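# Open the narrow cabinet's top drawer, shut the others

## Task

Pull the top drawer of the narrow cabinet with three drawers out to its full extent and leave it there. By the end every other drawer in the room must be completely closed, and no cabinet may be moved noticeably from its place. The robot must not fall or finish leaning, or the task fails.

## Robot and tools

Robot: a Dexmate Vega on three wheels (two steerable front wheels). Its torso has three links (thigh, shank, chest) that fold in a Z via torso_hip_rad, torso_knee_rad and torso_waist_rad. Two arms with seven joints each plus a two-finger gripper, and a head with pan, tilt and camera tilt. Cameras: head_camera (896x560), left_wrist_camera and right_wrist_camera (672x420, on the back of each hand). From above the base is 0.70 m long and 0.63 m wide; its front edge sits 0.35 m ahead of the base origin.

Frames (metres): the base frame has its origin on the floor at the turning centre, x forward, y left, z up. chest, left_hand and right_hand are printed in it. A hand point lies between the fingers, 0.033 m back from the closed tips; fingers point along the hand's z, close along its y, and the camera side faces -x. The odometry frame is the base frame as it stood when the scene began.

Tool move: one action per call. Keys:
- base: a single relative command, an offset from where the base last reported itself. translate_m (m, -2 to 2, + forward), strafe_m (m, -2 to 2, + left; heading may drift about 0.02 rad), rotate_rad (rad, -3.2 to 3.2, + counter-clockwise). Front wheels steer first (about 0.5 s, up to 1.1 s).
- joints: one object naming joints, each value an absolute angle in rad (not an offset). Ranges: hip 0 to 1.57, knee 0 to 3.141, waist -1.57 to 1.57 (chest forward lean = knee - hip - waist); shoulder pitch ±3.041 (left + swings down, right - swings down); left shoulder yaw -0.423 to 1.523, right -1.523 to 0.423; upper arm roll and forearm roll ±3.041; elbow -3.041 to 0.214 (0 straight, negative bends up); wrist pitch ±1.366 (left + tips down, right - tips down); left wrist yaw -1.348 to 1.087, right -1.087 to 1.348 (+ turns left); grippers 0 (shut) to 0.785 per finger; head_pan_rad ±2.792 (+ left), head_tilt_rad ±1.483, head_camera_tilt_rad -1.483 to 1.378 (+ down). Torso joints in one action arrive together.
- target: an absolute pose for one hand, base frame: side ("left"/"right"), x, y, z in m (-3 to 3), pitch_deg (-30 to 95; 90 fingers down, 0 level), heading_deg (0 forward, + counter-clockwise), optional roll_deg (default 0, + clockwise seen from behind), angles -360 to 360; optional line_only true demands a straight path or refusal. Checked against the robot only, not furniture; the robot must be still. It goes straight up to 45 cm if allowed, else along an arc that can swing the elbow wide. Roll r and r+180 count as the same.
- speeds: per-action top speed for base keys: translate_m 0.04 to 0.5 m/s (default 0.3), strafe_m 0.04 to 0.3, rotate_rad 0.1 to 0.6.
- min_time_s: 0.1 to 8 s, the shortest duration for arm and head motions.
- cameras: list of names or ["all"]; [] gives none.
An action uses base and/or joints (plus speeds or min_time_s), or target alone (optionally with min_time_s). An empty move just reports state and images. Any action lasts at most 15 s.

Presets (hip, knee, waist): stand 0.469, 1.617, 1.048 (start); stand_high 0.78, 1.57, 0.44; lean_20 0.52, 1.05, 0.18; lean_45 0.52, 1.05, -0.26; low_lean_45 0, 0, -0.79. Arm fold (shoulder pitch, shoulder yaw, upper arm roll, elbow, forearm roll, wrist pitch, wrist yaw): left 1, 0.5, -0.6, -2.5, 0, -0.9, 0; right -1, -0.5, 0.6, -2.5, 0, 0.9, 0. Fold the arms before going to low_lean_45.

Gripper: open pads make a V; gap at the hand point is about 0.24 x angle - 0.002 m. The reported angle does not prove a grasp.

Other tools: wait {seconds 0 to 10, cameras} lets time pass and returns state. zoom_image {camera, region [x0,y0,x1,y1] pixels, at most 504x504} enlarges part of the latest image of that camera. finished_scene {scene} closes the scene for good; the result says whether it succeeded and gives the next task. Make no further calls in the reply that closes scene 1.

Result lines: move is "done" or the worst status. base_status/joint_status: done, off_target (resting off target, may keep pushing), contact_stop (arm pushed near full torque about 0.6 s; the whole arm or torso group halts and holds), contact_stop_at_<key>, time_out, not_followed (a collision check withheld the command; see "cause:"), limit_stop_at_motor_heat, unfinished. left_hand_status/right_hand_status: reached (within 10 mm and 2 degrees), short (with the error; resend after "short (part of ...)"), refused (with reason). A refusal cancels the rest of the reply's move, wait and finished_scene calls. base_odometry counts wheel turns only; turned_by_imu above 0.03 rad after a straight or sideways drive suggests a bump; a time_out or a near-zero count means the base was blocked (drive away or rotate to free it). base_tilt in degrees, about 2 degrees bias. Joint torques and motor temperatures are listed per arm joint; on_its_own lists uncommanded actions.

Avoid: the base keeps pushing into furniture without stopping, so drive near cabinets slowly and never faster than default when pushing or with the chest forward or a load out. Nothing prevents tipping. Arms must not strike or squeeze each other. Contact torque at a joint's limit (shoulders 141, upper arm roll and elbow 75.2, forearm and wrist 23.5 N m) causes a 10 s torque fault; after any stop back the arm off. Holding loads or straining heats motors (warning at 65 °C, shutdown at 80 °C). Keep the head's tilt at 0 or below and camera tilt in -1.1 to 0.9 while panning. Pull and push drawers gently so nothing slams and no cabinet shifts.

Each tool is called after "Call:" as name(argument=value, ...) on one line, values as JSON.

## Session

Call:
move()

Scene clock: 0.00 s.
Joint torques (N m): no reading
Motor temperatures (°C): left_arm=[31 31 31 26 40 35 41] | right_arm=[30 27 33 31 36 36 33]
base_odometry: x=+0.000 y=+0.000 heading=+0.000
turned_by_wheels: +0.000
turned_by_imu: +0.000
base_tilt: forward=+0.0 right=+0.8
base_status: not commanded
joint_positions: torso_hip_rad=+0.469 torso_knee_rad=+1.617 torso_waist_rad=+1.048 left_shoulder_pitch_rad=+2.217 left_shoulder_yaw_rad=-0.014 left_upper_arm_roll_rad=-0.004 left_elbow_rad=-1.080 left_forearm_roll_rad=+0.010 left_wrist_pitch_rad=-0.495 left_wrist_yaw_rad=-0.006 left_gripper_rad=+0.005 right_shoulder_pitch_rad=-2.194 right_shoulder_yaw_rad=-0.002 right_upper_arm_roll_rad=+0.006 right_elbow_rad=-1.112 right_forearm_roll_rad=+0.018 right_wrist_pitch_rad=+0.493 right_wrist_yaw_rad=-0.008 right_gripper_rad=+0.005 head_pan_rad=+0.000 head_tilt_rad=+0.000 head_camera_tilt_rad=+0.000
joint_status: not commanded
chest: x=-0.0111 y=+0.0000 z=+1.4155 quat_wxyz=(+0.999, +0.000, +0.050, +0.000) (m; base frame)
left_hand: x=+0.1501 y=+0.2220 z=+0.6144 quat_wxyz=(+0.402, -0.001, +0.915, -0.004) pitch_deg=+42.6 heading_deg=-0.5 roll_deg=-0.7 back=up (m; base frame)
right_hand: x=+0.1852 y=-0.2398 z=+0.6293 quat_wxyz=(+0.427, +0.011, +0.904, -0.007) pitch_deg=+39.4 heading_deg=-1.6 roll_deg=-0.3 back=up (m; base frame)
pictures: head_camera, left_wrist_camera, right_wrist_camera

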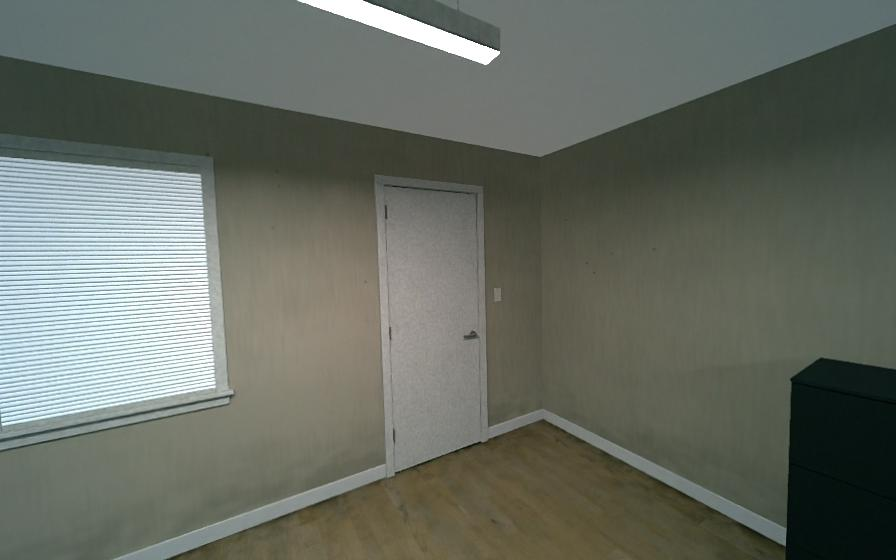

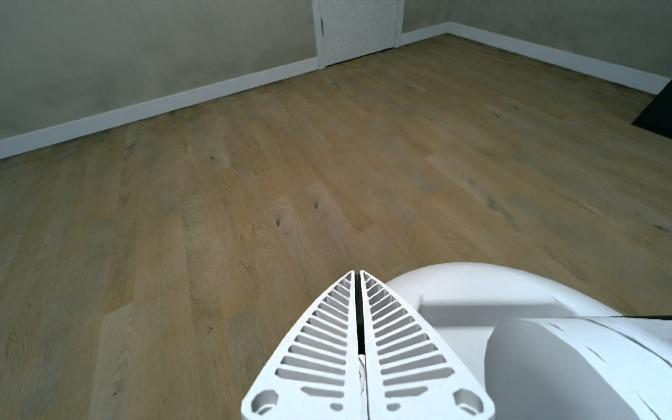

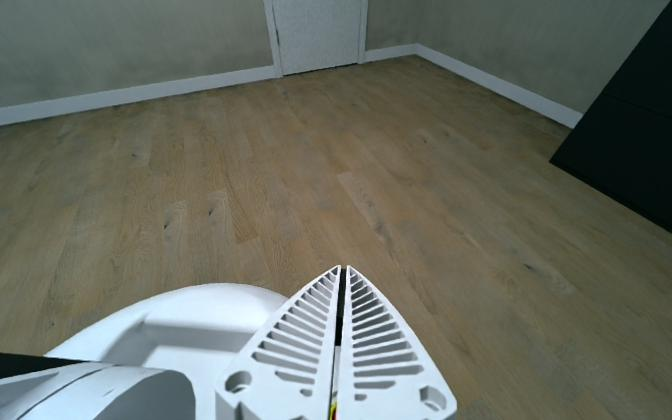

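Call:
move(joints={"head_pan_rad": -1.2, "head_camera_tilt_rad": 0.3}, cameras=["head_camera"])

Call:
move(joints={"head_pan_rad": -2.5, "head_camera_tilt_rad": 0.3}, cameras=["head_camera"])

Call:
move(joints={"head_pan_rad": 2.5, "head_camera_tilt_rad": 0.3}, cameras=["head_camera"])

Call:
move(joints={"head_pan_rad": 1.2, "head_camera_tilt_rad": 0.3}, cameras=["head_camera"])

Scene clock: 1.77 s.
Joint torques (N m): left_arm=[5.67 0.5 -0.98 -1.8 0.26 -0.61 -0.01] | right_arm=[-4.76 -0.95 0.96 -3.01 0.16 2.54 -0.02]
move: done
base_odometry: x=+0.000 y=+0.000 heading=+0.000
turned_by_wheels: +0.000
turned_by_imu: +0.000
base_tilt: forward=+0.0 right=+0.8
base_status: not commanded
joint_positions: torso_hip_rad=+0.469 torso_knee_rad=+1.617 torso_waist_rad=+1.048 left_shoulder_pitch_rad=+2.217 left_shoulder_yaw_rad=-0.014 left_upper_arm_roll_rad=-0.004 left_elbow_rad=-1.080 left_forearm_roll_rad=+0.010 left_wrist_pitch_rad=-0.495 left_wrist_yaw_rad=-0.006 left_gripper_rad=+0.005 right_shoulder_pitch_rad=-2.194 right_shoulder_yaw_rad=-0.002 right_upper_arm_roll_rad=+0.006 right_elbow_rad=-1.112 right_forearm_roll_rad=+0.018 right_wrist_pitch_rad=+0.493 right_wrist_yaw_rad=-0.008 right_gripper_rad=+0.005 head_pan_rad=-1.200 head_tilt_rad=+0.000 head_camera_tilt_rad=+0.300
joint_status: all done
chest: x=-0.0111 y=+0.0000 z=+1.4155 quat_wxyz=(+0.999, +0.000, +0.050, +0.000) (m; base frame)
left_hand: x=+0.1501 y=+0.2220 z=+0.6144 quat_wxyz=(+0.402, -0.001, +0.915, -0.004) pitch_deg=+42.6 heading_deg=-0.5 roll_deg=-0.7 back=up (m; base frame)
right_hand: x=+0.1852 y=-0.2398 z=+0.6293 quat_wxyz=(+0.427, +0.011, +0.904, -0.007) pitch_deg=+39.4 heading_deg=-1.6 roll_deg=-0.3 back=up (m; base frame)
pictures: head_camera

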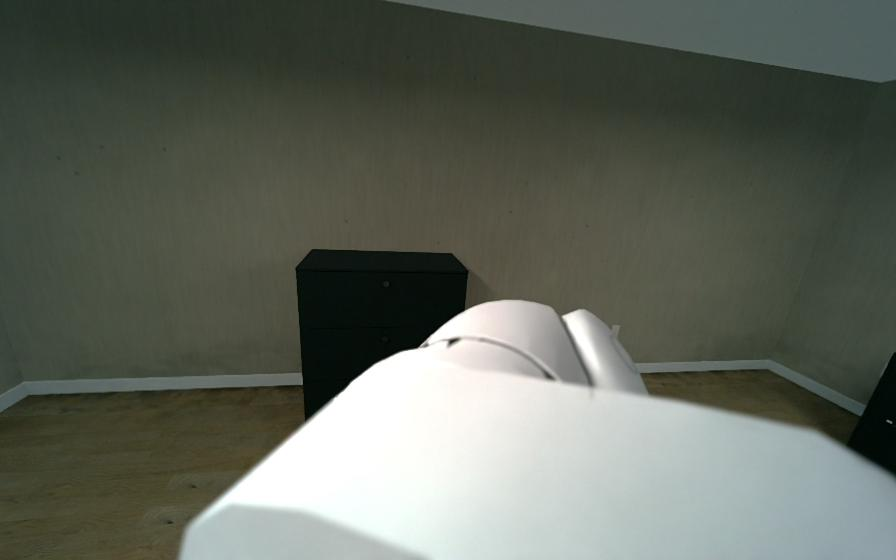

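Scene clock: 3.30 s.
Joint torques (N m): left_arm=[5.23 -0.53 -1.15 -2.7 -0.07 -1.46 0.01] | right_arm=[-3.77 -1.54 0.42 -3.25 -0.02 2.1 0]
move: done
base_odometry: x=+0.000 y=+0.000 heading=+0.000
turned_by_wheels: +0.000
turned_by_imu: +0.000
base_tilt: forward=+0.0 right=+0.7
base_status: not commanded
joint_positions: torso_hip_rad=+0.469 torso_knee_rad=+1.617 torso_waist_rad=+1.048 left_shoulder_pitch_rad=+2.217 left_shoulder_yaw_rad=-0.014 left_upper_arm_roll_rad=-0.004 left_elbow_rad=-1.080 left_forearm_roll_rad=+0.010 left_wrist_pitch_rad=-0.495 left_wrist_yaw_rad=-0.006 left_gripper_rad=+0.005 right_shoulder_pitch_rad=-2.194 right_shoulder_yaw_rad=-0.002 right_upper_arm_roll_rad=+0.006 right_elbow_rad=-1.112 right_forearm_roll_rad=+0.018 right_wrist_pitch_rad=+0.493 right_wrist_yaw_rad=-0.008 right_gripper_rad=+0.005 head_pan_rad=-2.500 head_tilt_rad=+0.000 head_camera_tilt_rad=+0.300
joint_status: all done
chest: x=-0.0111 y=+0.0000 z=+1.4155 quat_wxyz=(+0.999, +0.000, +0.050, +0.000) (m; base frame)
left_hand: x=+0.1501 y=+0.2220 z=+0.6144 quat_wxyz=(+0.402, -0.001, +0.915, -0.004) pitch_deg=+42.6 heading_deg=-0.5 roll_deg=-0.7 back=up (m; base frame)
right_hand: x=+0.1852 y=-0.2398 z=+0.6293 quat_wxyz=(+0.427, +0.011, +0.904, -0.007) pitch_deg=+39.4 heading_deg=-1.6 roll_deg=-0.3 back=up (m; base frame)
pictures: head_camera

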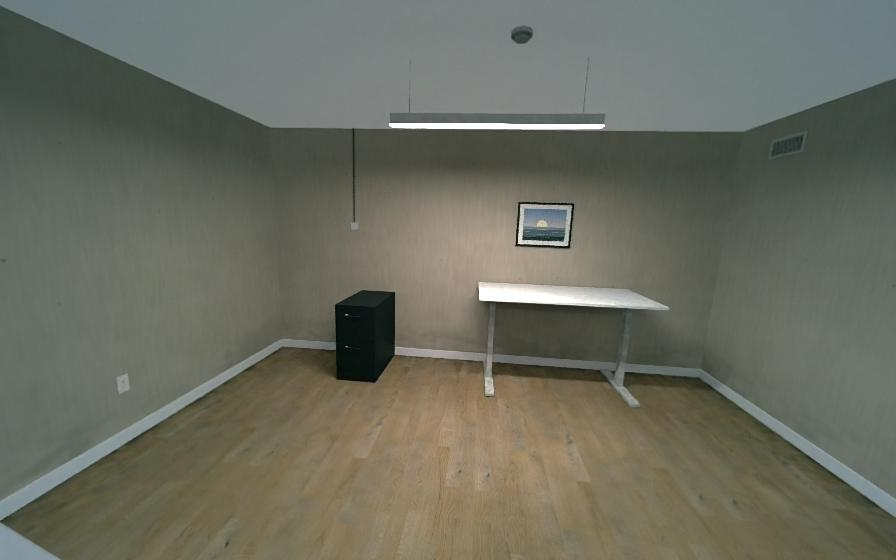

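Scene clock: 7.30 s.
Joint torques (N m): left_arm=[6.07 0.27 -0.99 -2.18 0.05 -1.59 0.05] | right_arm=[-4.82 -1.71 0.65 -2.25 0.16 2.38 -0.08]
move: done
base_odometry: x=+0.000 y=+0.000 heading=+0.000
turned_by_wheels: +0.000
turned_by_imu: +0.000
base_tilt: forward=+0.1 right=+0.7
base_status: not commanded
joint_positions: torso_hip_rad=+0.469 torso_knee_rad=+1.617 torso_waist_rad=+1.048 left_shoulder_pitch_rad=+2.217 left_shoulder_yaw_rad=-0.014 left_upper_arm_roll_rad=-0.004 left_elbow_rad=-1.080 left_forearm_roll_rad=+0.010 left_wrist_pitch_rad=-0.495 left_wrist_yaw_rad=-0.006 left_gripper_rad=+0.005 right_shoulder_pitch_rad=-2.194 right_shoulder_yaw_rad=-0.002 right_upper_arm_roll_rad=+0.006 right_elbow_rad=-1.112 right_forearm_roll_rad=+0.018 right_wrist_pitch_rad=+0.493 right_wrist_yaw_rad=-0.008 right_gripper_rad=+0.005 head_pan_rad=+2.500 head_tilt_rad=+0.000 head_camera_tilt_rad=+0.300
joint_status: all done
chest: x=-0.0111 y=+0.0000 z=+1.4155 quat_wxyz=(+0.999, +0.000, +0.050, +0.000) (m; base frame)
left_hand: x=+0.1501 y=+0.2220 z=+0.6144 quat_wxyz=(+0.402, -0.001, +0.915, -0.004) pitch_deg=+42.6 heading_deg=-0.5 roll_deg=-0.7 back=up (m; base frame)
right_hand: x=+0.1852 y=-0.2398 z=+0.6293 quat_wxyz=(+0.427, +0.011, +0.904, -0.007) pitch_deg=+39.4 heading_deg=-1.6 roll_deg=-0.3 back=up (m; base frame)
pictures: head_camera

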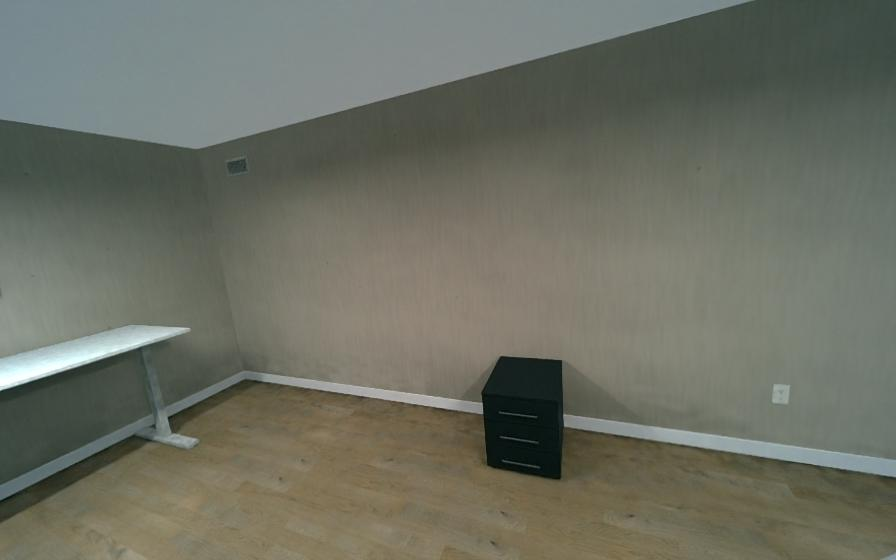

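Scene clock: 8.83 s.
Joint torques (N m): left_arm=[5.49 -0.21 -0.98 -2.17 0.11 -2.39 -0.14] | right_arm=[-4.97 -1.66 0.4 -2.32 -0.02 2.53 -0.03]
move: done
base_odometry: x=+0.000 y=+0.000 heading=+0.000
turned_by_wheels: +0.000
turned_by_imu: +0.000
base_tilt: forward=+0.0 right=+0.7
base_status: not commanded
joint_positions: torso_hip_rad=+0.469 torso_knee_rad=+1.617 torso_waist_rad=+1.048 left_shoulder_pitch_rad=+2.217 left_shoulder_yaw_rad=-0.014 left_upper_arm_roll_rad=-0.004 left_elbow_rad=-1.080 left_forearm_roll_rad=+0.010 left_wrist_pitch_rad=-0.495 left_wrist_yaw_rad=-0.006 left_gripper_rad=+0.005 right_shoulder_pitch_rad=-2.194 right_shoulder_yaw_rad=-0.002 right_upper_arm_roll_rad=+0.006 right_elbow_rad=-1.112 right_forearm_roll_rad=+0.018 right_wrist_pitch_rad=+0.493 right_wrist_yaw_rad=-0.008 right_gripper_rad=+0.005 head_pan_rad=+1.200 head_tilt_rad=+0.000 head_camera_tilt_rad=+0.300
joint_status: all done
chest: x=-0.0111 y=+0.0000 z=+1.4155 quat_wxyz=(+0.999, +0.000, +0.050, +0.000) (m; base frame)
left_hand: x=+0.1501 y=+0.2220 z=+0.6144 quat_wxyz=(+0.402, -0.001, +0.915, -0.004) pitch_deg=+42.6 heading_deg=-0.5 roll_deg=-0.7 back=up (m; base frame)
right_hand: x=+0.1852 y=-0.2398 z=+0.6293 quat_wxyz=(+0.427, +0.011, +0.904, -0.007) pitch_deg=+39.4 heading_deg=-1.6 roll_deg=-0.3 back=up (m; base frame)
pictures: head_camera

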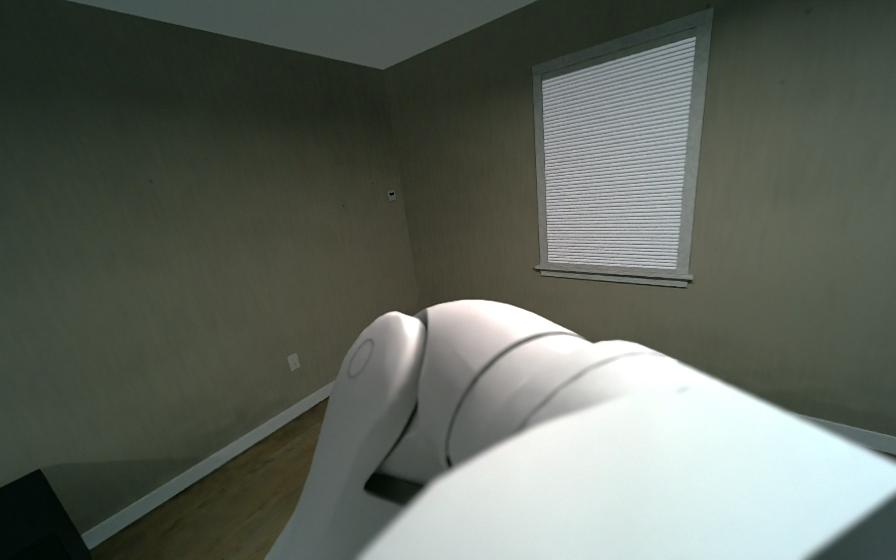

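Call:
move(base={"rotate_rad": 2.27}, joints={"head_pan_rad": 0, "head_camera_tilt_rad": 0.5}, cameras=["all"])

Scene clock: 14.77 s.
Joint torques (N m): left_arm=[5.52 -0.66 -0.34 -2.11 -0.12 -0.96 -0.33] | right_arm=[-5.15 -0.28 0.49 -2.82 0.16 2.49 -0.18]
move: done
base_odometry: x=+0.003 y=-0.001 heading=+2.277
turned_by_wheels: +2.277
turned_by_imu: +2.265
base_tilt: forward=+0.0 right=+0.8
base_status: done
joint_positions: torso_hip_rad=+0.469 torso_knee_rad=+1.617 torso_waist_rad=+1.048 left_shoulder_pitch_rad=+2.217 left_shoulder_yaw_rad=-0.014 left_upper_arm_roll_rad=-0.004 left_elbow_rad=-1.080 left_forearm_roll_rad=+0.010 left_wrist_pitch_rad=-0.495 left_wrist_yaw_rad=-0.006 left_gripper_rad=+0.005 right_shoulder_pitch_rad=-2.194 right_shoulder_yaw_rad=-0.002 right_upper_arm_roll_rad=+0.006 right_elbow_rad=-1.112 right_forearm_roll_rad=+0.018 right_wrist_pitch_rad=+0.493 right_wrist_yaw_rad=-0.008 right_gripper_rad=+0.005 head_pan_rad=+0.000 head_tilt_rad=+0.000 head_camera_tilt_rad=+0.500
joint_status: all done
chest: x=-0.0111 y=+0.0000 z=+1.4155 quat_wxyz=(+0.999, +0.000, +0.050, +0.000) (m; base frame)
left_hand: x=+0.1501 y=+0.2220 z=+0.6144 quat_wxyz=(+0.402, -0.001, +0.915, -0.004) pitch_deg=+42.6 heading_deg=-0.5 roll_deg=-0.7 back=up (m; base frame)
right_hand: x=+0.1852 y=-0.2398 z=+0.6293 quat_wxyz=(+0.427, +0.011, +0.904, -0.007) pitch_deg=+39.4 heading_deg=-1.6 roll_deg=-0.3 back=up (m; base frame)
pictures: head_camera, left_wrist_camera, right_wrist_camera

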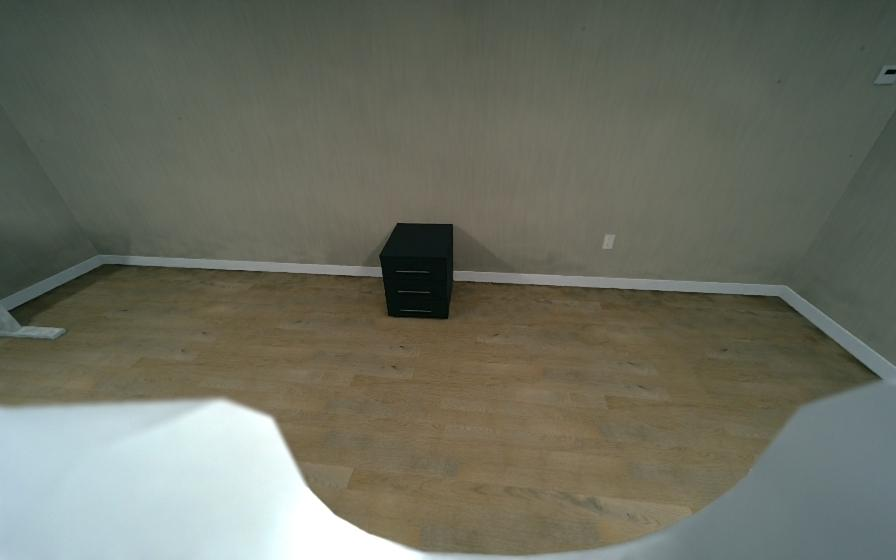

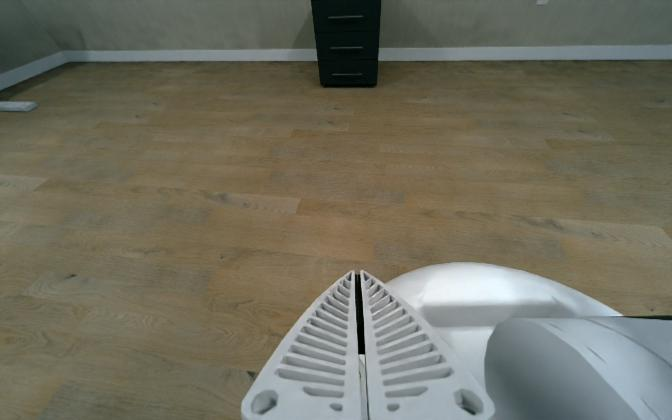

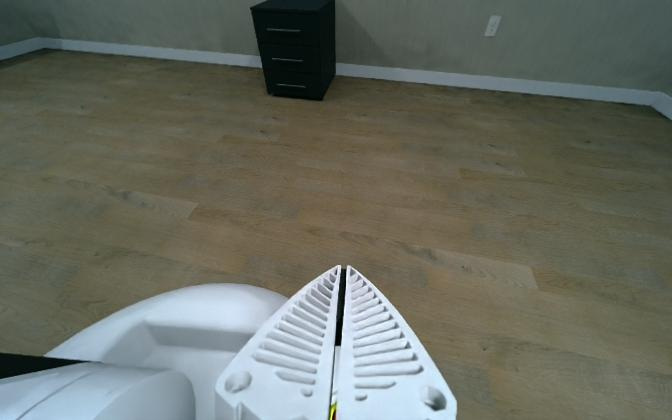

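Call:
zoom_image(camera="head_camera", region=[350, 200, 490, 340])

Scaled by 3.600 from the camera's 896x560 image, which has a finer 960x600 frame.

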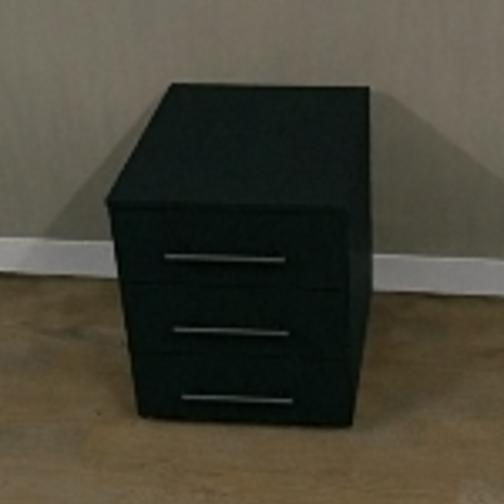

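Call:
move(base={"rotate_rad": -0.077})

Call:
move(base={"strafe_m": 0.18})

Call:
move(base={"translate_m": 0.75}, cameras=["head_camera"])

Call:
move(joints={"torso_hip_rad": 0.52, "torso_knee_rad": 1.05, "torso_waist_rad": 0.18}, cameras=["all"])

Scene clock: 17.03 s.
Joint torques (N m): left_arm=[5.24 -0.76 -1.1 -2.46 -0.21 -2.39 0.2] | right_arm=[-2.75 -1.22 0.78 -2.28 -0.02 1.68 0.06]
move: done
base_odometry: x=+0.003 y=-0.001 heading=+2.200
turned_by_wheels: -0.077
turned_by_imu: -0.076
base_tilt: forward=+0.0 right=+0.8
base_status: done
joint_positions: torso_hip_rad=+0.469 torso_knee_rad=+1.617 torso_waist_rad=+1.048 left_shoulder_pitch_rad=+2.217 left_shoulder_yaw_rad=-0.014 left_upper_arm_roll_rad=-0.004 left_elbow_rad=-1.080 left_forearm_roll_rad=+0.010 left_wrist_pitch_rad=-0.495 left_wrist_yaw_rad=-0.006 left_gripper_rad=+0.005 right_shoulder_pitch_rad=-2.194 right_shoulder_yaw_rad=-0.002 right_upper_arm_roll_rad=+0.006 right_elbow_rad=-1.112 right_forearm_roll_rad=+0.018 right_wrist_pitch_rad=+0.493 right_wrist_yaw_rad=-0.008 right_gripper_rad=+0.005 head_pan_rad=+0.000 head_tilt_rad=+0.000 head_camera_tilt_rad=+0.500
joint_status: not commanded
chest: x=-0.0111 y=+0.0000 z=+1.4155 quat_wxyz=(+0.999, +0.000, +0.050, +0.000) (m; base frame)
left_hand: x=+0.1501 y=+0.2220 z=+0.6144 quat_wxyz=(+0.402, -0.001, +0.915, -0.004) pitch_deg=+42.6 heading_deg=-0.5 roll_deg=-0.7 back=up (m; base frame)
right_hand: x=+0.1852 y=-0.2398 z=+0.6293 quat_wxyz=(+0.427, +0.011, +0.904, -0.007) pitch_deg=+39.4 heading_deg=-1.6 roll_deg=-0.3 back=up (m; base frame)
pictures: none

Scene clock: 19.83 s.
Joint torques (N m): left_arm=[6.68 0.06 -0.83 -1.4 0.05 -1.39 -0.18] | right_arm=[-5.62 -1.23 0.53 -2.1 0.1 2.69 0.07]
move: done
base_odometry: x=-0.142 y=-0.107 heading=+2.204
turned_by_wheels: +0.004
turned_by_imu: +0.002
base_tilt: forward=+0.0 right=+0.7
base_status: done
joint_positions: torso_hip_rad=+0.469 torso_knee_rad=+1.617 torso_waist_rad=+1.048 left_shoulder_pitch_rad=+2.217 left_shoulder_yaw_rad=-0.014 left_upper_arm_roll_rad=-0.004 left_elbow_rad=-1.080 left_forearm_roll_rad=+0.010 left_wrist_pitch_rad=-0.495 left_wrist_yaw_rad=-0.006 left_gripper_rad=+0.005 right_shoulder_pitch_rad=-2.194 right_shoulder_yaw_rad=-0.002 right_upper_arm_roll_rad=+0.006 right_elbow_rad=-1.112 right_forearm_roll_rad=+0.018 right_wrist_pitch_rad=+0.493 right_wrist_yaw_rad=-0.008 right_gripper_rad=+0.005 head_pan_rad=+0.000 head_tilt_rad=+0.000 head_camera_tilt_rad=+0.500
joint_status: not commanded
chest: x=-0.0111 y=+0.0000 z=+1.4155 quat_wxyz=(+0.999, +0.000, +0.050, +0.000) (m; base frame)
left_hand: x=+0.1501 y=+0.2220 z=+0.6144 quat_wxyz=(+0.402, -0.001, +0.915, -0.004) pitch_deg=+42.6 heading_deg=-0.5 roll_deg=-0.7 back=up (m; base frame)
right_hand: x=+0.1852 y=-0.2398 z=+0.6293 quat_wxyz=(+0.427, +0.011, +0.904, -0.007) pitch_deg=+39.4 heading_deg=-1.6 roll_deg=-0.3 back=up (m; base frame)
pictures: none

Scene clock: 24.50 s.
Joint torques (N m): left_arm=[6.41 -0.69 -1.52 -2.84 0.01 -1.97 0.1] | right_arm=[-4.95 -0.6 0.56 -1.81 0.16 2.02 0.26]
move: done
base_odometry: x=-0.586 y=+0.498 heading=+2.203
turned_by_wheels: -0.001
turned_by_imu: -0.002
base_tilt: forward=+0.0 right=+0.8
base_status: done
joint_positions: torso_hip_rad=+0.469 torso_knee_rad=+1.617 torso_waist_rad=+1.048 left_shoulder_pitch_rad=+2.217 left_shoulder_yaw_rad=-0.014 left_upper_arm_roll_rad=-0.004 left_elbow_rad=-1.080 left_forearm_roll_rad=+0.010 left_wrist_pitch_rad=-0.495 left_wrist_yaw_rad=-0.006 left_gripper_rad=+0.005 right_shoulder_pitch_rad=-2.194 right_shoulder_yaw_rad=-0.002 right_upper_arm_roll_rad=+0.006 right_elbow_rad=-1.112 right_forearm_roll_rad=+0.018 right_wrist_pitch_rad=+0.493 right_wrist_yaw_rad=-0.008 right_gripper_rad=+0.005 head_pan_rad=+0.000 head_tilt_rad=+0.000 head_camera_tilt_rad=+0.500
joint_status: not commanded
chest: x=-0.0111 y=+0.0000 z=+1.4155 quat_wxyz=(+0.999, +0.000, +0.050, +0.000) (m; base frame)
left_hand: x=+0.1501 y=+0.2220 z=+0.6143 quat_wxyz=(+0.402, -0.001, +0.916, -0.004) pitch_deg=+42.6 heading_deg=-0.5 roll_deg=-0.7 back=up (m; base frame)
right_hand: x=+0.1852 y=-0.2398 z=+0.6293 quat_wxyz=(+0.427, +0.011, +0.904, -0.007) pitch_deg=+39.4 heading_deg=-1.6 roll_deg=-0.3 back=up (m; base frame)
pictures: head_camera

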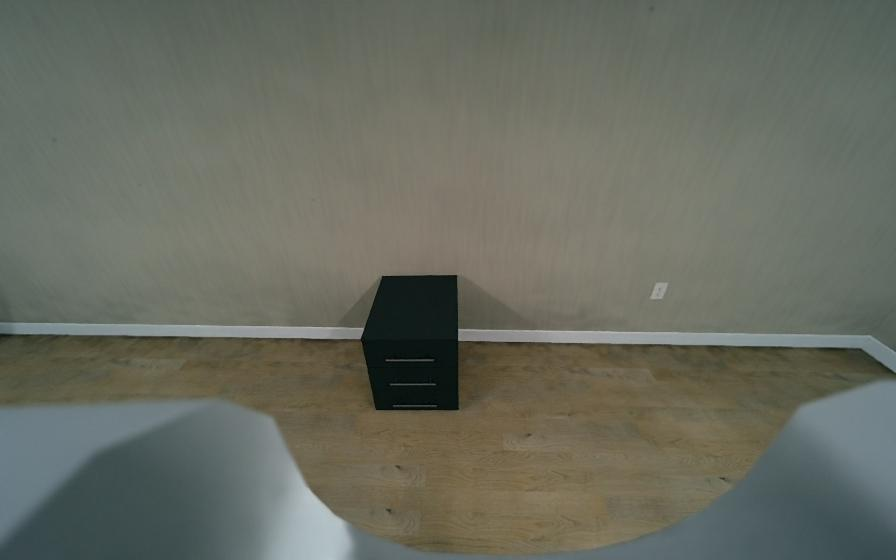

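Scene clock: 29.00 s.
Joint torques (N m): left_arm=[11.62 0.67 -1.04 -0.77 0.02 -0.63 0.03] | right_arm=[-11.13 -1.54 0.64 -0.5 0.06 2.57 -0.12]
move: done
base_odometry: x=-0.586 y=+0.498 heading=+2.203
turned_by_wheels: +0.000
turned_by_imu: +0.000
base_tilt: forward=+0.0 right=+0.8
base_status: not commanded
joint_positions: torso_hip_rad=+0.520 torso_knee_rad=+1.050 torso_waist_rad=+0.180 left_shoulder_pitch_rad=+2.217 left_shoulder_yaw_rad=-0.014 left_upper_arm_roll_rad=-0.004 left_elbow_rad=-1.080 left_forearm_roll_rad=+0.010 left_wrist_pitch_rad=-0.495 left_wrist_yaw_rad=-0.006 left_gripper_rad=+0.005 right_shoulder_pitch_rad=-2.194 right_shoulder_yaw_rad=-0.002 right_upper_arm_roll_rad=+0.006 right_elbow_rad=-1.112 right_forearm_roll_rad=+0.018 right_wrist_pitch_rad=+0.493 right_wrist_yaw_rad=-0.008 right_gripper_rad=+0.005 head_pan_rad=+0.000 head_tilt_rad=+0.000 head_camera_tilt_rad=+0.500
joint_status: all done
chest: x=-0.1368 y=+0.0000 z=+1.2996 quat_wxyz=(+0.985, +0.000, +0.174, +0.000) (m; base frame)
left_hand: x=-0.1787 y=+0.2220 z=+0.4834 quat_wxyz=(+0.285, -0.002, +0.959, -0.004) pitch_deg=+56.9 heading_deg=-0.7 roll_deg=-0.9 back=up (m; base frame)
right_hand: x=-0.1411 y=-0.2398 z=+0.4893 quat_wxyz=(+0.311, +0.010, +0.950, -0.008) pitch_deg=+53.7 heading_deg=-2.1 roll_deg=-0.9 back=up (m; base frame)
pictures: head_camera, left_wrist_camera, right_wrist_camera

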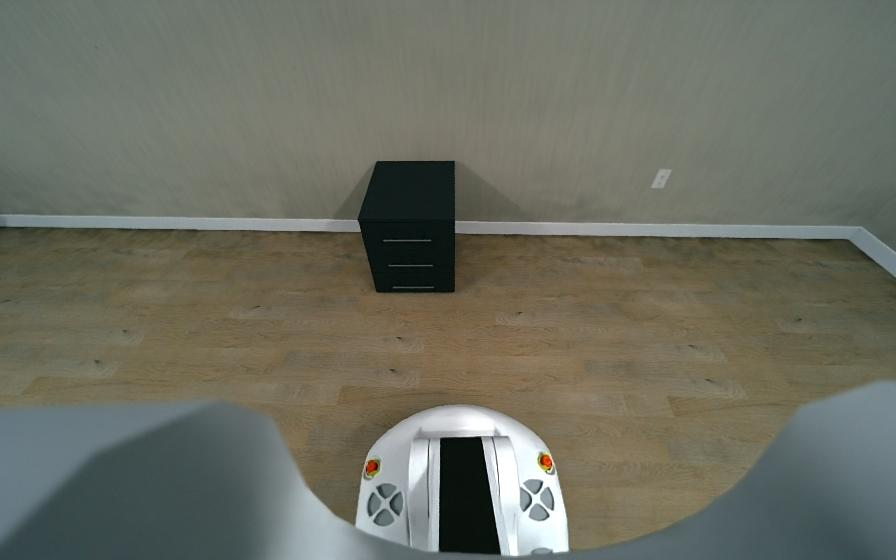

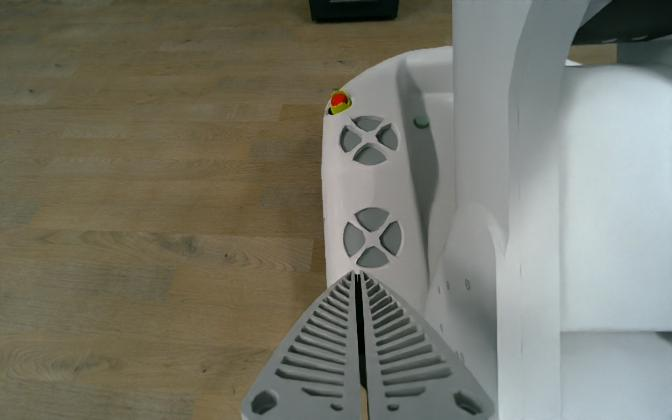

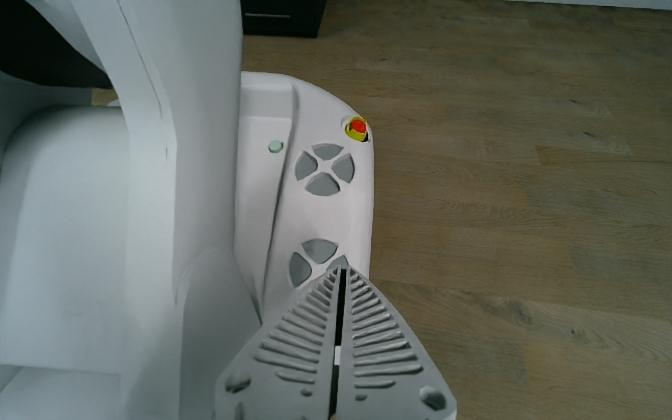

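Call:
move(joints={"left_shoulder_pitch_rad": 1.5, "left_gripper_rad": 0.4})

Call:
move(target={"side": "left", "x": 0.65, "y": 0.19, "z": 0.55, "pitch_deg": 30, "heading_deg": 0, "roll_deg": 90}, cameras=["all"])

Scene clock: 34.40 s.
Joint torques (N m): left_arm=[-13.51 1.14 -0.88 -5.09 0.06 -2.47 -0.06] | right_arm=[-10.94 -0.65 0.5 -1.04 0.16 2.11 0.01]
move: done
base_odometry: x=-0.586 y=+0.498 heading=+2.203
turned_by_wheels: +0.000
turned_by_imu: +0.000
base_tilt: forward=+0.0 right=+0.7
base_status: not commanded
joint_positions: torso_hip_rad=+0.520 torso_knee_rad=+1.050 torso_waist_rad=+0.180 left_shoulder_pitch_rad=+1.504 left_shoulder_yaw_rad=-0.014 left_upper_arm_roll_rad=-0.004 left_elbow_rad=-1.080 left_forearm_roll_rad=+0.010 left_wrist_pitch_rad=-0.495 left_wrist_yaw_rad=-0.006 left_gripper_rad=+0.400 right_shoulder_pitch_rad=-2.194 right_shoulder_yaw_rad=-0.002 right_upper_arm_roll_rad=+0.006 right_elbow_rad=-1.112 right_forearm_roll_rad=+0.018 right_wrist_pitch_rad=+0.493 right_wrist_yaw_rad=-0.008 right_gripper_rad=+0.005 head_pan_rad=+0.000 head_tilt_rad=+0.000 head_camera_tilt_rad=+0.500
joint_status: all done
chest: x=-0.1368 y=+0.0000 z=+1.2996 quat_wxyz=(+0.985, +0.000, +0.174, +0.000) (m; base frame)
left_hand: x=+0.3656 y=+0.2220 z=+0.6551 quat_wxyz=(+0.602, +0.000, +0.799, -0.004) pitch_deg=+16.0 heading_deg=-0.4 roll_deg=-0.4 back=up (m; base frame)
right_hand: x=-0.1411 y=-0.2398 z=+0.4893 quat_wxyz=(+0.311, +0.010, +0.950, -0.008) pitch_deg=+53.7 heading_deg=-2.1 roll_deg=-0.9 back=up (m; base frame)
pictures: none

Scene clock: 34.70 s.
Joint torques (N m): left_arm=[-11.85 -0.24 -0.68 -3.13 -0.05 -2.37 -0.26] | right_arm=[-12.03 -1.14 0.02 0.42 0.25 1.54 -0.19]
move: refused
base_odometry: x=-0.586 y=+0.498 heading=+2.203
turned_by_wheels: +0.000
turned_by_imu: +0.000
base_tilt: forward=+0.0 right=+0.8
base_status: not commanded
joint_positions: torso_hip_rad=+0.520 torso_knee_rad=+1.050 torso_waist_rad=+0.180 left_shoulder_pitch_rad=+1.502 left_shoulder_yaw_rad=-0.014 left_upper_arm_roll_rad=-0.004 left_elbow_rad=-1.080 left_forearm_roll_rad=+0.010 left_wrist_pitch_rad=-0.495 left_wrist_yaw_rad=-0.006 left_gripper_rad=+0.400 right_shoulder_pitch_rad=-2.194 right_shoulder_yaw_rad=-0.002 right_upper_arm_roll_rad=+0.006 right_elbow_rad=-1.112 right_forearm_roll_rad=+0.018 right_wrist_pitch_rad=+0.493 right_wrist_yaw_rad=-0.008 right_gripper_rad=+0.005 head_pan_rad=+0.000 head_tilt_rad=+0.000 head_camera_tilt_rad=+0.500
joint_status: not commanded
chest: x=-0.1368 y=+0.0000 z=+1.2996 quat_wxyz=(+0.985, +0.000, +0.174, +0.000) (m; base frame)
left_hand: x=+0.3668 y=+0.2220 z=+0.6560 quat_wxyz=(+0.603, +0.000, +0.798, -0.004) pitch_deg=+15.9 heading_deg=-0.4 roll_deg=-0.4 back=up (m; base frame)
left_hand_status: refused: no posture of the arm gets there (left_forearm_roll_rad at its limit): the closest leaves the hand 12.1 cm and 13 deg from the pose. Nothing moved.
right_hand: x=-0.1411 y=-0.2398 z=+0.4893 quat_wxyz=(+0.311, +0.010, +0.950, -0.008) pitch_deg=+53.7 heading_deg=-2.1 roll_deg=-0.9 back=up (m; base frame)
pictures: head_camera, left_wrist_camera, right_wrist_camera

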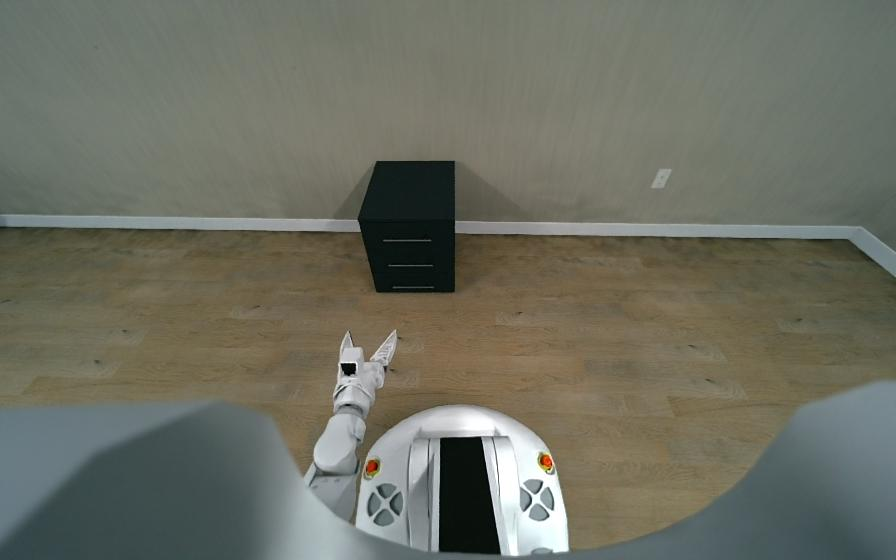

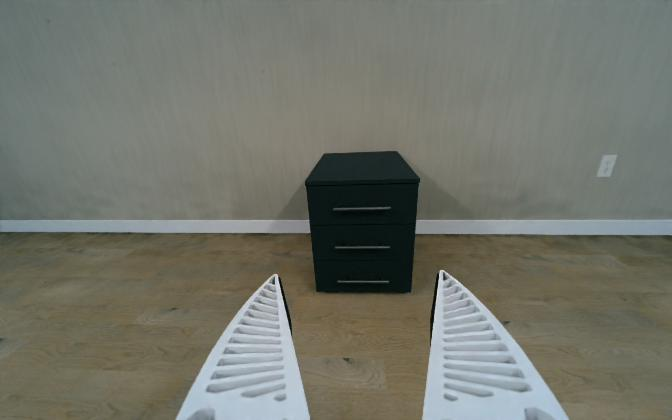

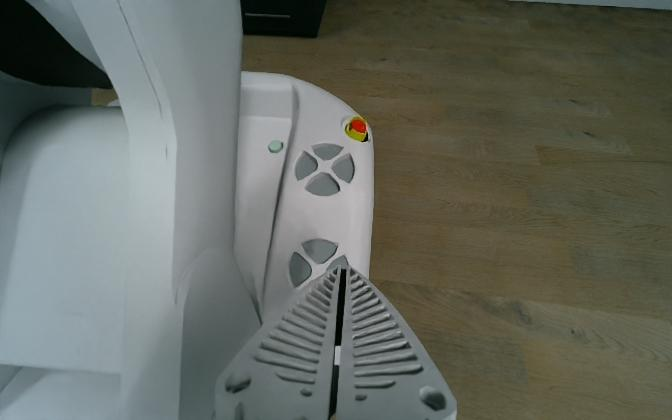

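Call:
move(joints={"torso_hip_rad": 0.52, "torso_knee_rad": 1.05, "torso_waist_rad": -0.26}, cameras=["all"])

Scene clock: 38.23 s.
Joint torques (N m): left_arm=[0.58 0.11 -1.21 -2.55 -0.11 -2.17 -0.11] | right_arm=[-19.44 -0.75 0.15 2.03 0.09 0.7 -0.05]
move: done
base_odometry: x=-0.586 y=+0.498 heading=+2.203
turned_by_wheels: +0.000
turned_by_imu: +0.000
base_tilt: forward=+0.0 right=+0.7
base_status: not commanded
joint_positions: torso_hip_rad=+0.520 torso_knee_rad=+1.050 torso_waist_rad=-0.260 left_shoulder_pitch_rad=+1.500 left_shoulder_yaw_rad=-0.014 left_upper_arm_roll_rad=-0.004 left_elbow_rad=-1.080 left_forearm_roll_rad=+0.010 left_wrist_pitch_rad=-0.495 left_wrist_yaw_rad=-0.006 left_gripper_rad=+0.400 right_shoulder_pitch_rad=-2.194 right_shoulder_yaw_rad=-0.002 right_upper_arm_roll_rad=+0.006 right_elbow_rad=-1.112 right_forearm_roll_rad=+0.018 right_wrist_pitch_rad=+0.493 right_wrist_yaw_rad=-0.008 right_gripper_rad=+0.005 head_pan_rad=+0.000 head_tilt_rad=+0.000 head_camera_tilt_rad=+0.500
joint_status: all done
chest: x=+0.0407 y=+0.0000 z=+1.2164 quat_wxyz=(+0.923, +0.000, +0.385, +0.000) (m; base frame)
left_hand: x=+0.2237 y=+0.2220 z=+0.4200 quat_wxyz=(+0.415, -0.001, +0.910, -0.004) pitch_deg=+41.0 heading_deg=-0.5 roll_deg=-0.6 back=up (m; base frame)
right_hand: x=-0.3083 y=-0.2398 z=+0.4851 quat_wxyz=(+0.096, +0.008, +0.995, -0.010) pitch_deg=+78.9 heading_deg=-6.6 roll_deg=-5.7 (m; base frame)
pictures: head_camera, left_wrist_camera, right_wrist_camera

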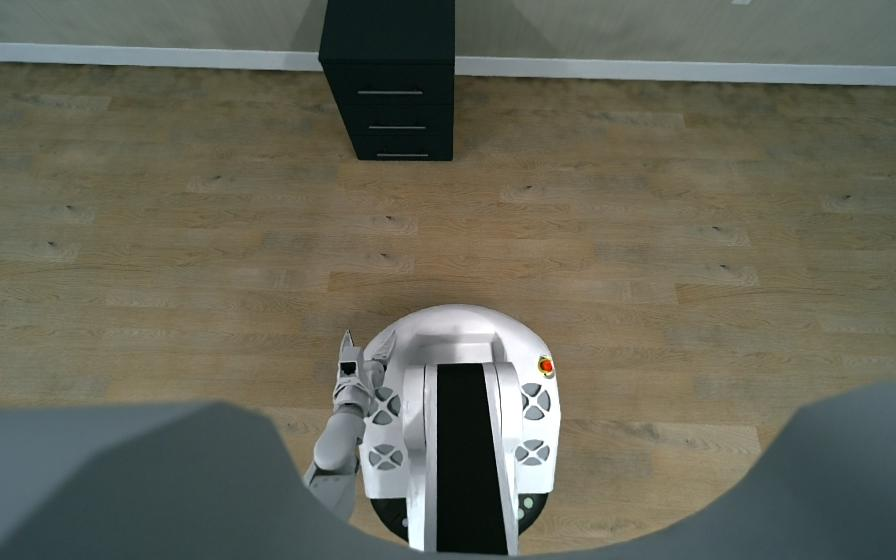

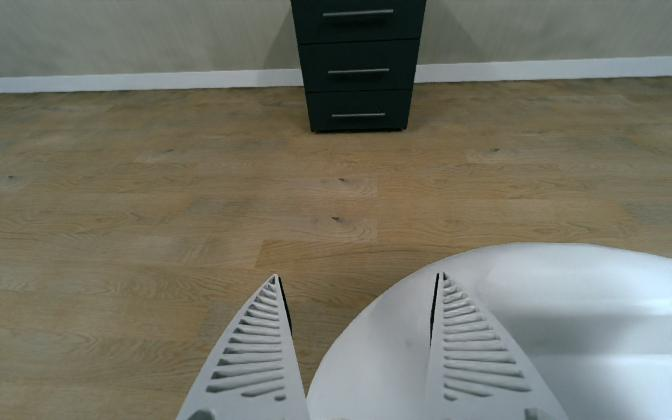

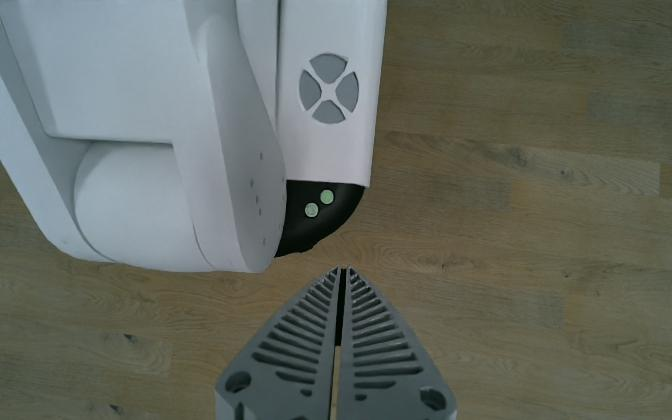

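Call:
move(joints={"left_shoulder_pitch_rad": 1.0, "right_shoulder_pitch_rad": -1.0, "right_shoulder_yaw_rad": -0.5, "right_upper_arm_roll_rad": 0.6, "right_elbow_rad": -2.5, "right_forearm_roll_rad": 0, "right_wrist_pitch_rad": 0.9, "right_wrist_yaw_rad": 0}, cameras=["head_camera"])

Call:
move(joints={"torso_hip_rad": 0.1, "torso_knee_rad": 0.6, "torso_waist_rad": -0.3, "head_camera_tilt_rad": 0.1}, cameras=["all"])

Scene clock: 45.87 s.
Joint torques (N m): left_arm=[-16.47 -0.6 -0.52 -4.59 0.35 -2.52 0.03] | right_arm=[17.06 -8.29 8.02 -2.51 0.81 -1.26 -0.69]
move: done
base_odometry: x=-0.586 y=+0.498 heading=+2.203
turned_by_wheels: +0.000
turned_by_imu: +0.000
base_tilt: forward=+0.1 right=+0.8
base_status: not commanded
joint_positions: torso_hip_rad=+0.520 torso_knee_rad=+1.050 torso_waist_rad=-0.260 left_shoulder_pitch_rad=+1.000 left_shoulder_yaw_rad=-0.014 left_upper_arm_roll_rad=-0.004 left_elbow_rad=-1.080 left_forearm_roll_rad=+0.010 left_wrist_pitch_rad=-0.495 left_wrist_yaw_rad=-0.006 left_gripper_rad=+0.400 right_shoulder_pitch_rad=-1.004 right_shoulder_yaw_rad=-0.498 right_upper_arm_roll_rad=+0.598 right_elbow_rad=-2.496 right_forearm_roll_rad=+0.000 right_wrist_pitch_rad=+0.899 right_wrist_yaw_rad=+0.000 right_gripper_rad=+0.005 head_pan_rad=+0.000 head_tilt_rad=+0.000 head_camera_tilt_rad=+0.500
joint_status: all done
chest: x=+0.0407 y=+0.0000 z=+1.2164 quat_wxyz=(+0.923, +0.000, +0.385, +0.000) (m; base frame)
left_hand: x=+0.5831 y=+0.2220 z=+0.6051 quat_wxyz=(+0.627, +0.000, +0.779, -0.004) pitch_deg=+12.3 heading_deg=-0.4 roll_deg=-0.4 back=up (m; base frame)
right_hand: x=+0.2270 y=-0.1730 z=+1.4318 quat_wxyz=(+0.925, -0.296, -0.086, -0.222) pitch_deg=-54.1 heading_deg=+92.8 roll_deg=+60.3 back=down (m; base frame)
pictures: head_camera

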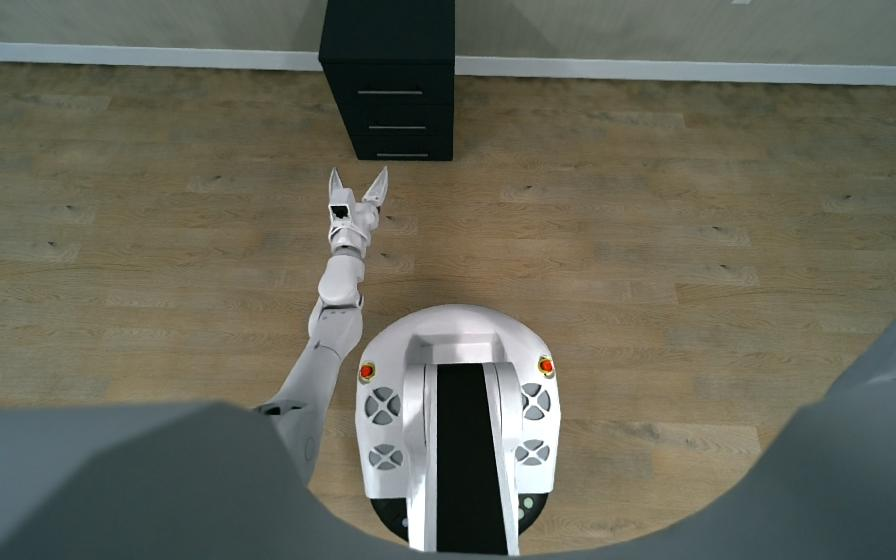

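Scene clock: 48.83 s.
Joint torques (N m): left_arm=[-13.74 0.85 -1.25 -4.64 0.25 -1.71 -0.16] | right_arm=[17.66 -7.66 8.02 -3.5 0.7 -0.63 -0.61]
move: done
base_odometry: x=-0.586 y=+0.498 heading=+2.203
turned_by_wheels: +0.000
turned_by_imu: +0.000
base_tilt: forward=+0.0 right=+0.8
base_status: not commanded
joint_positions: torso_hip_rad=+0.100 torso_knee_rad=+0.600 torso_waist_rad=-0.300 left_shoulder_pitch_rad=+1.000 left_shoulder_yaw_rad=-0.014 left_upper_arm_roll_rad=-0.004 left_elbow_rad=-1.080 left_forearm_roll_rad=+0.010 left_wrist_pitch_rad=-0.495 left_wrist_yaw_rad=-0.006 left_gripper_rad=+0.400 right_shoulder_pitch_rad=-1.000 right_shoulder_yaw_rad=-0.500 right_upper_arm_roll_rad=+0.600 right_elbow_rad=-2.500 right_forearm_roll_rad=+0.000 right_wrist_pitch_rad=+0.900 right_wrist_yaw_rad=+0.000 right_gripper_rad=+0.005 head_pan_rad=+0.000 head_tilt_rad=+0.000 head_camera_tilt_rad=+0.100
joint_status: all done
chest: x=+0.1186 y=+0.0000 z=+1.0576 quat_wxyz=(+0.921, +0.000, +0.389, +0.000) (m; base frame)
left_hand: x=+0.6548 y=+0.2220 z=+0.4410 quat_wxyz=(+0.623, +0.000, +0.782, -0.004) pitch_deg=+12.9 heading_deg=-0.4 roll_deg=-0.4 back=up (m; base frame)
right_hand: x=+0.3039 y=-0.1713 z=+1.2719 quat_wxyz=(+0.925, -0.298, -0.086, -0.221) pitch_deg=-53.8 heading_deg=+92.7 roll_deg=+60.5 back=down (m; base frame)
pictures: head_camera, left_wrist_camera, right_wrist_camera

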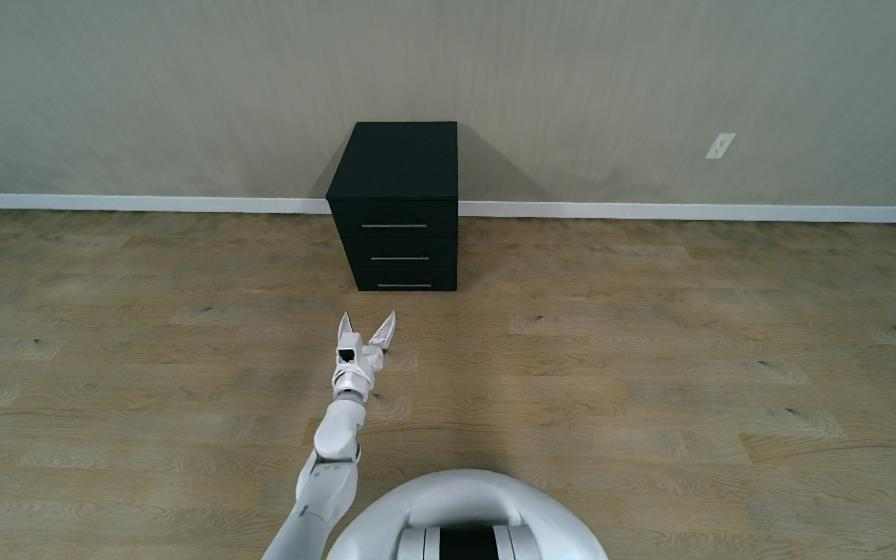

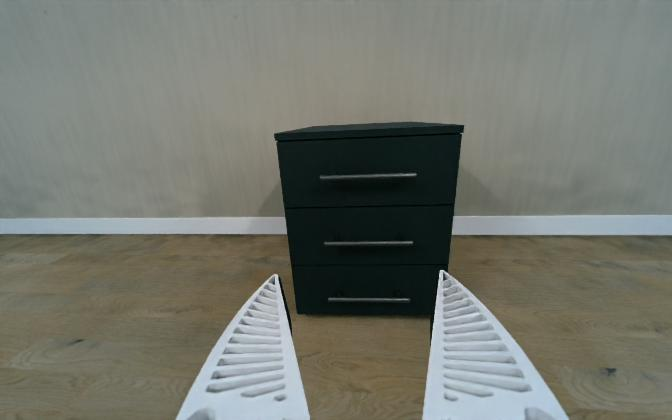

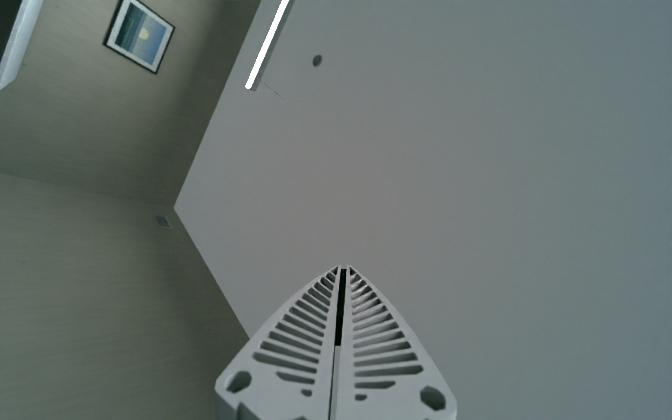

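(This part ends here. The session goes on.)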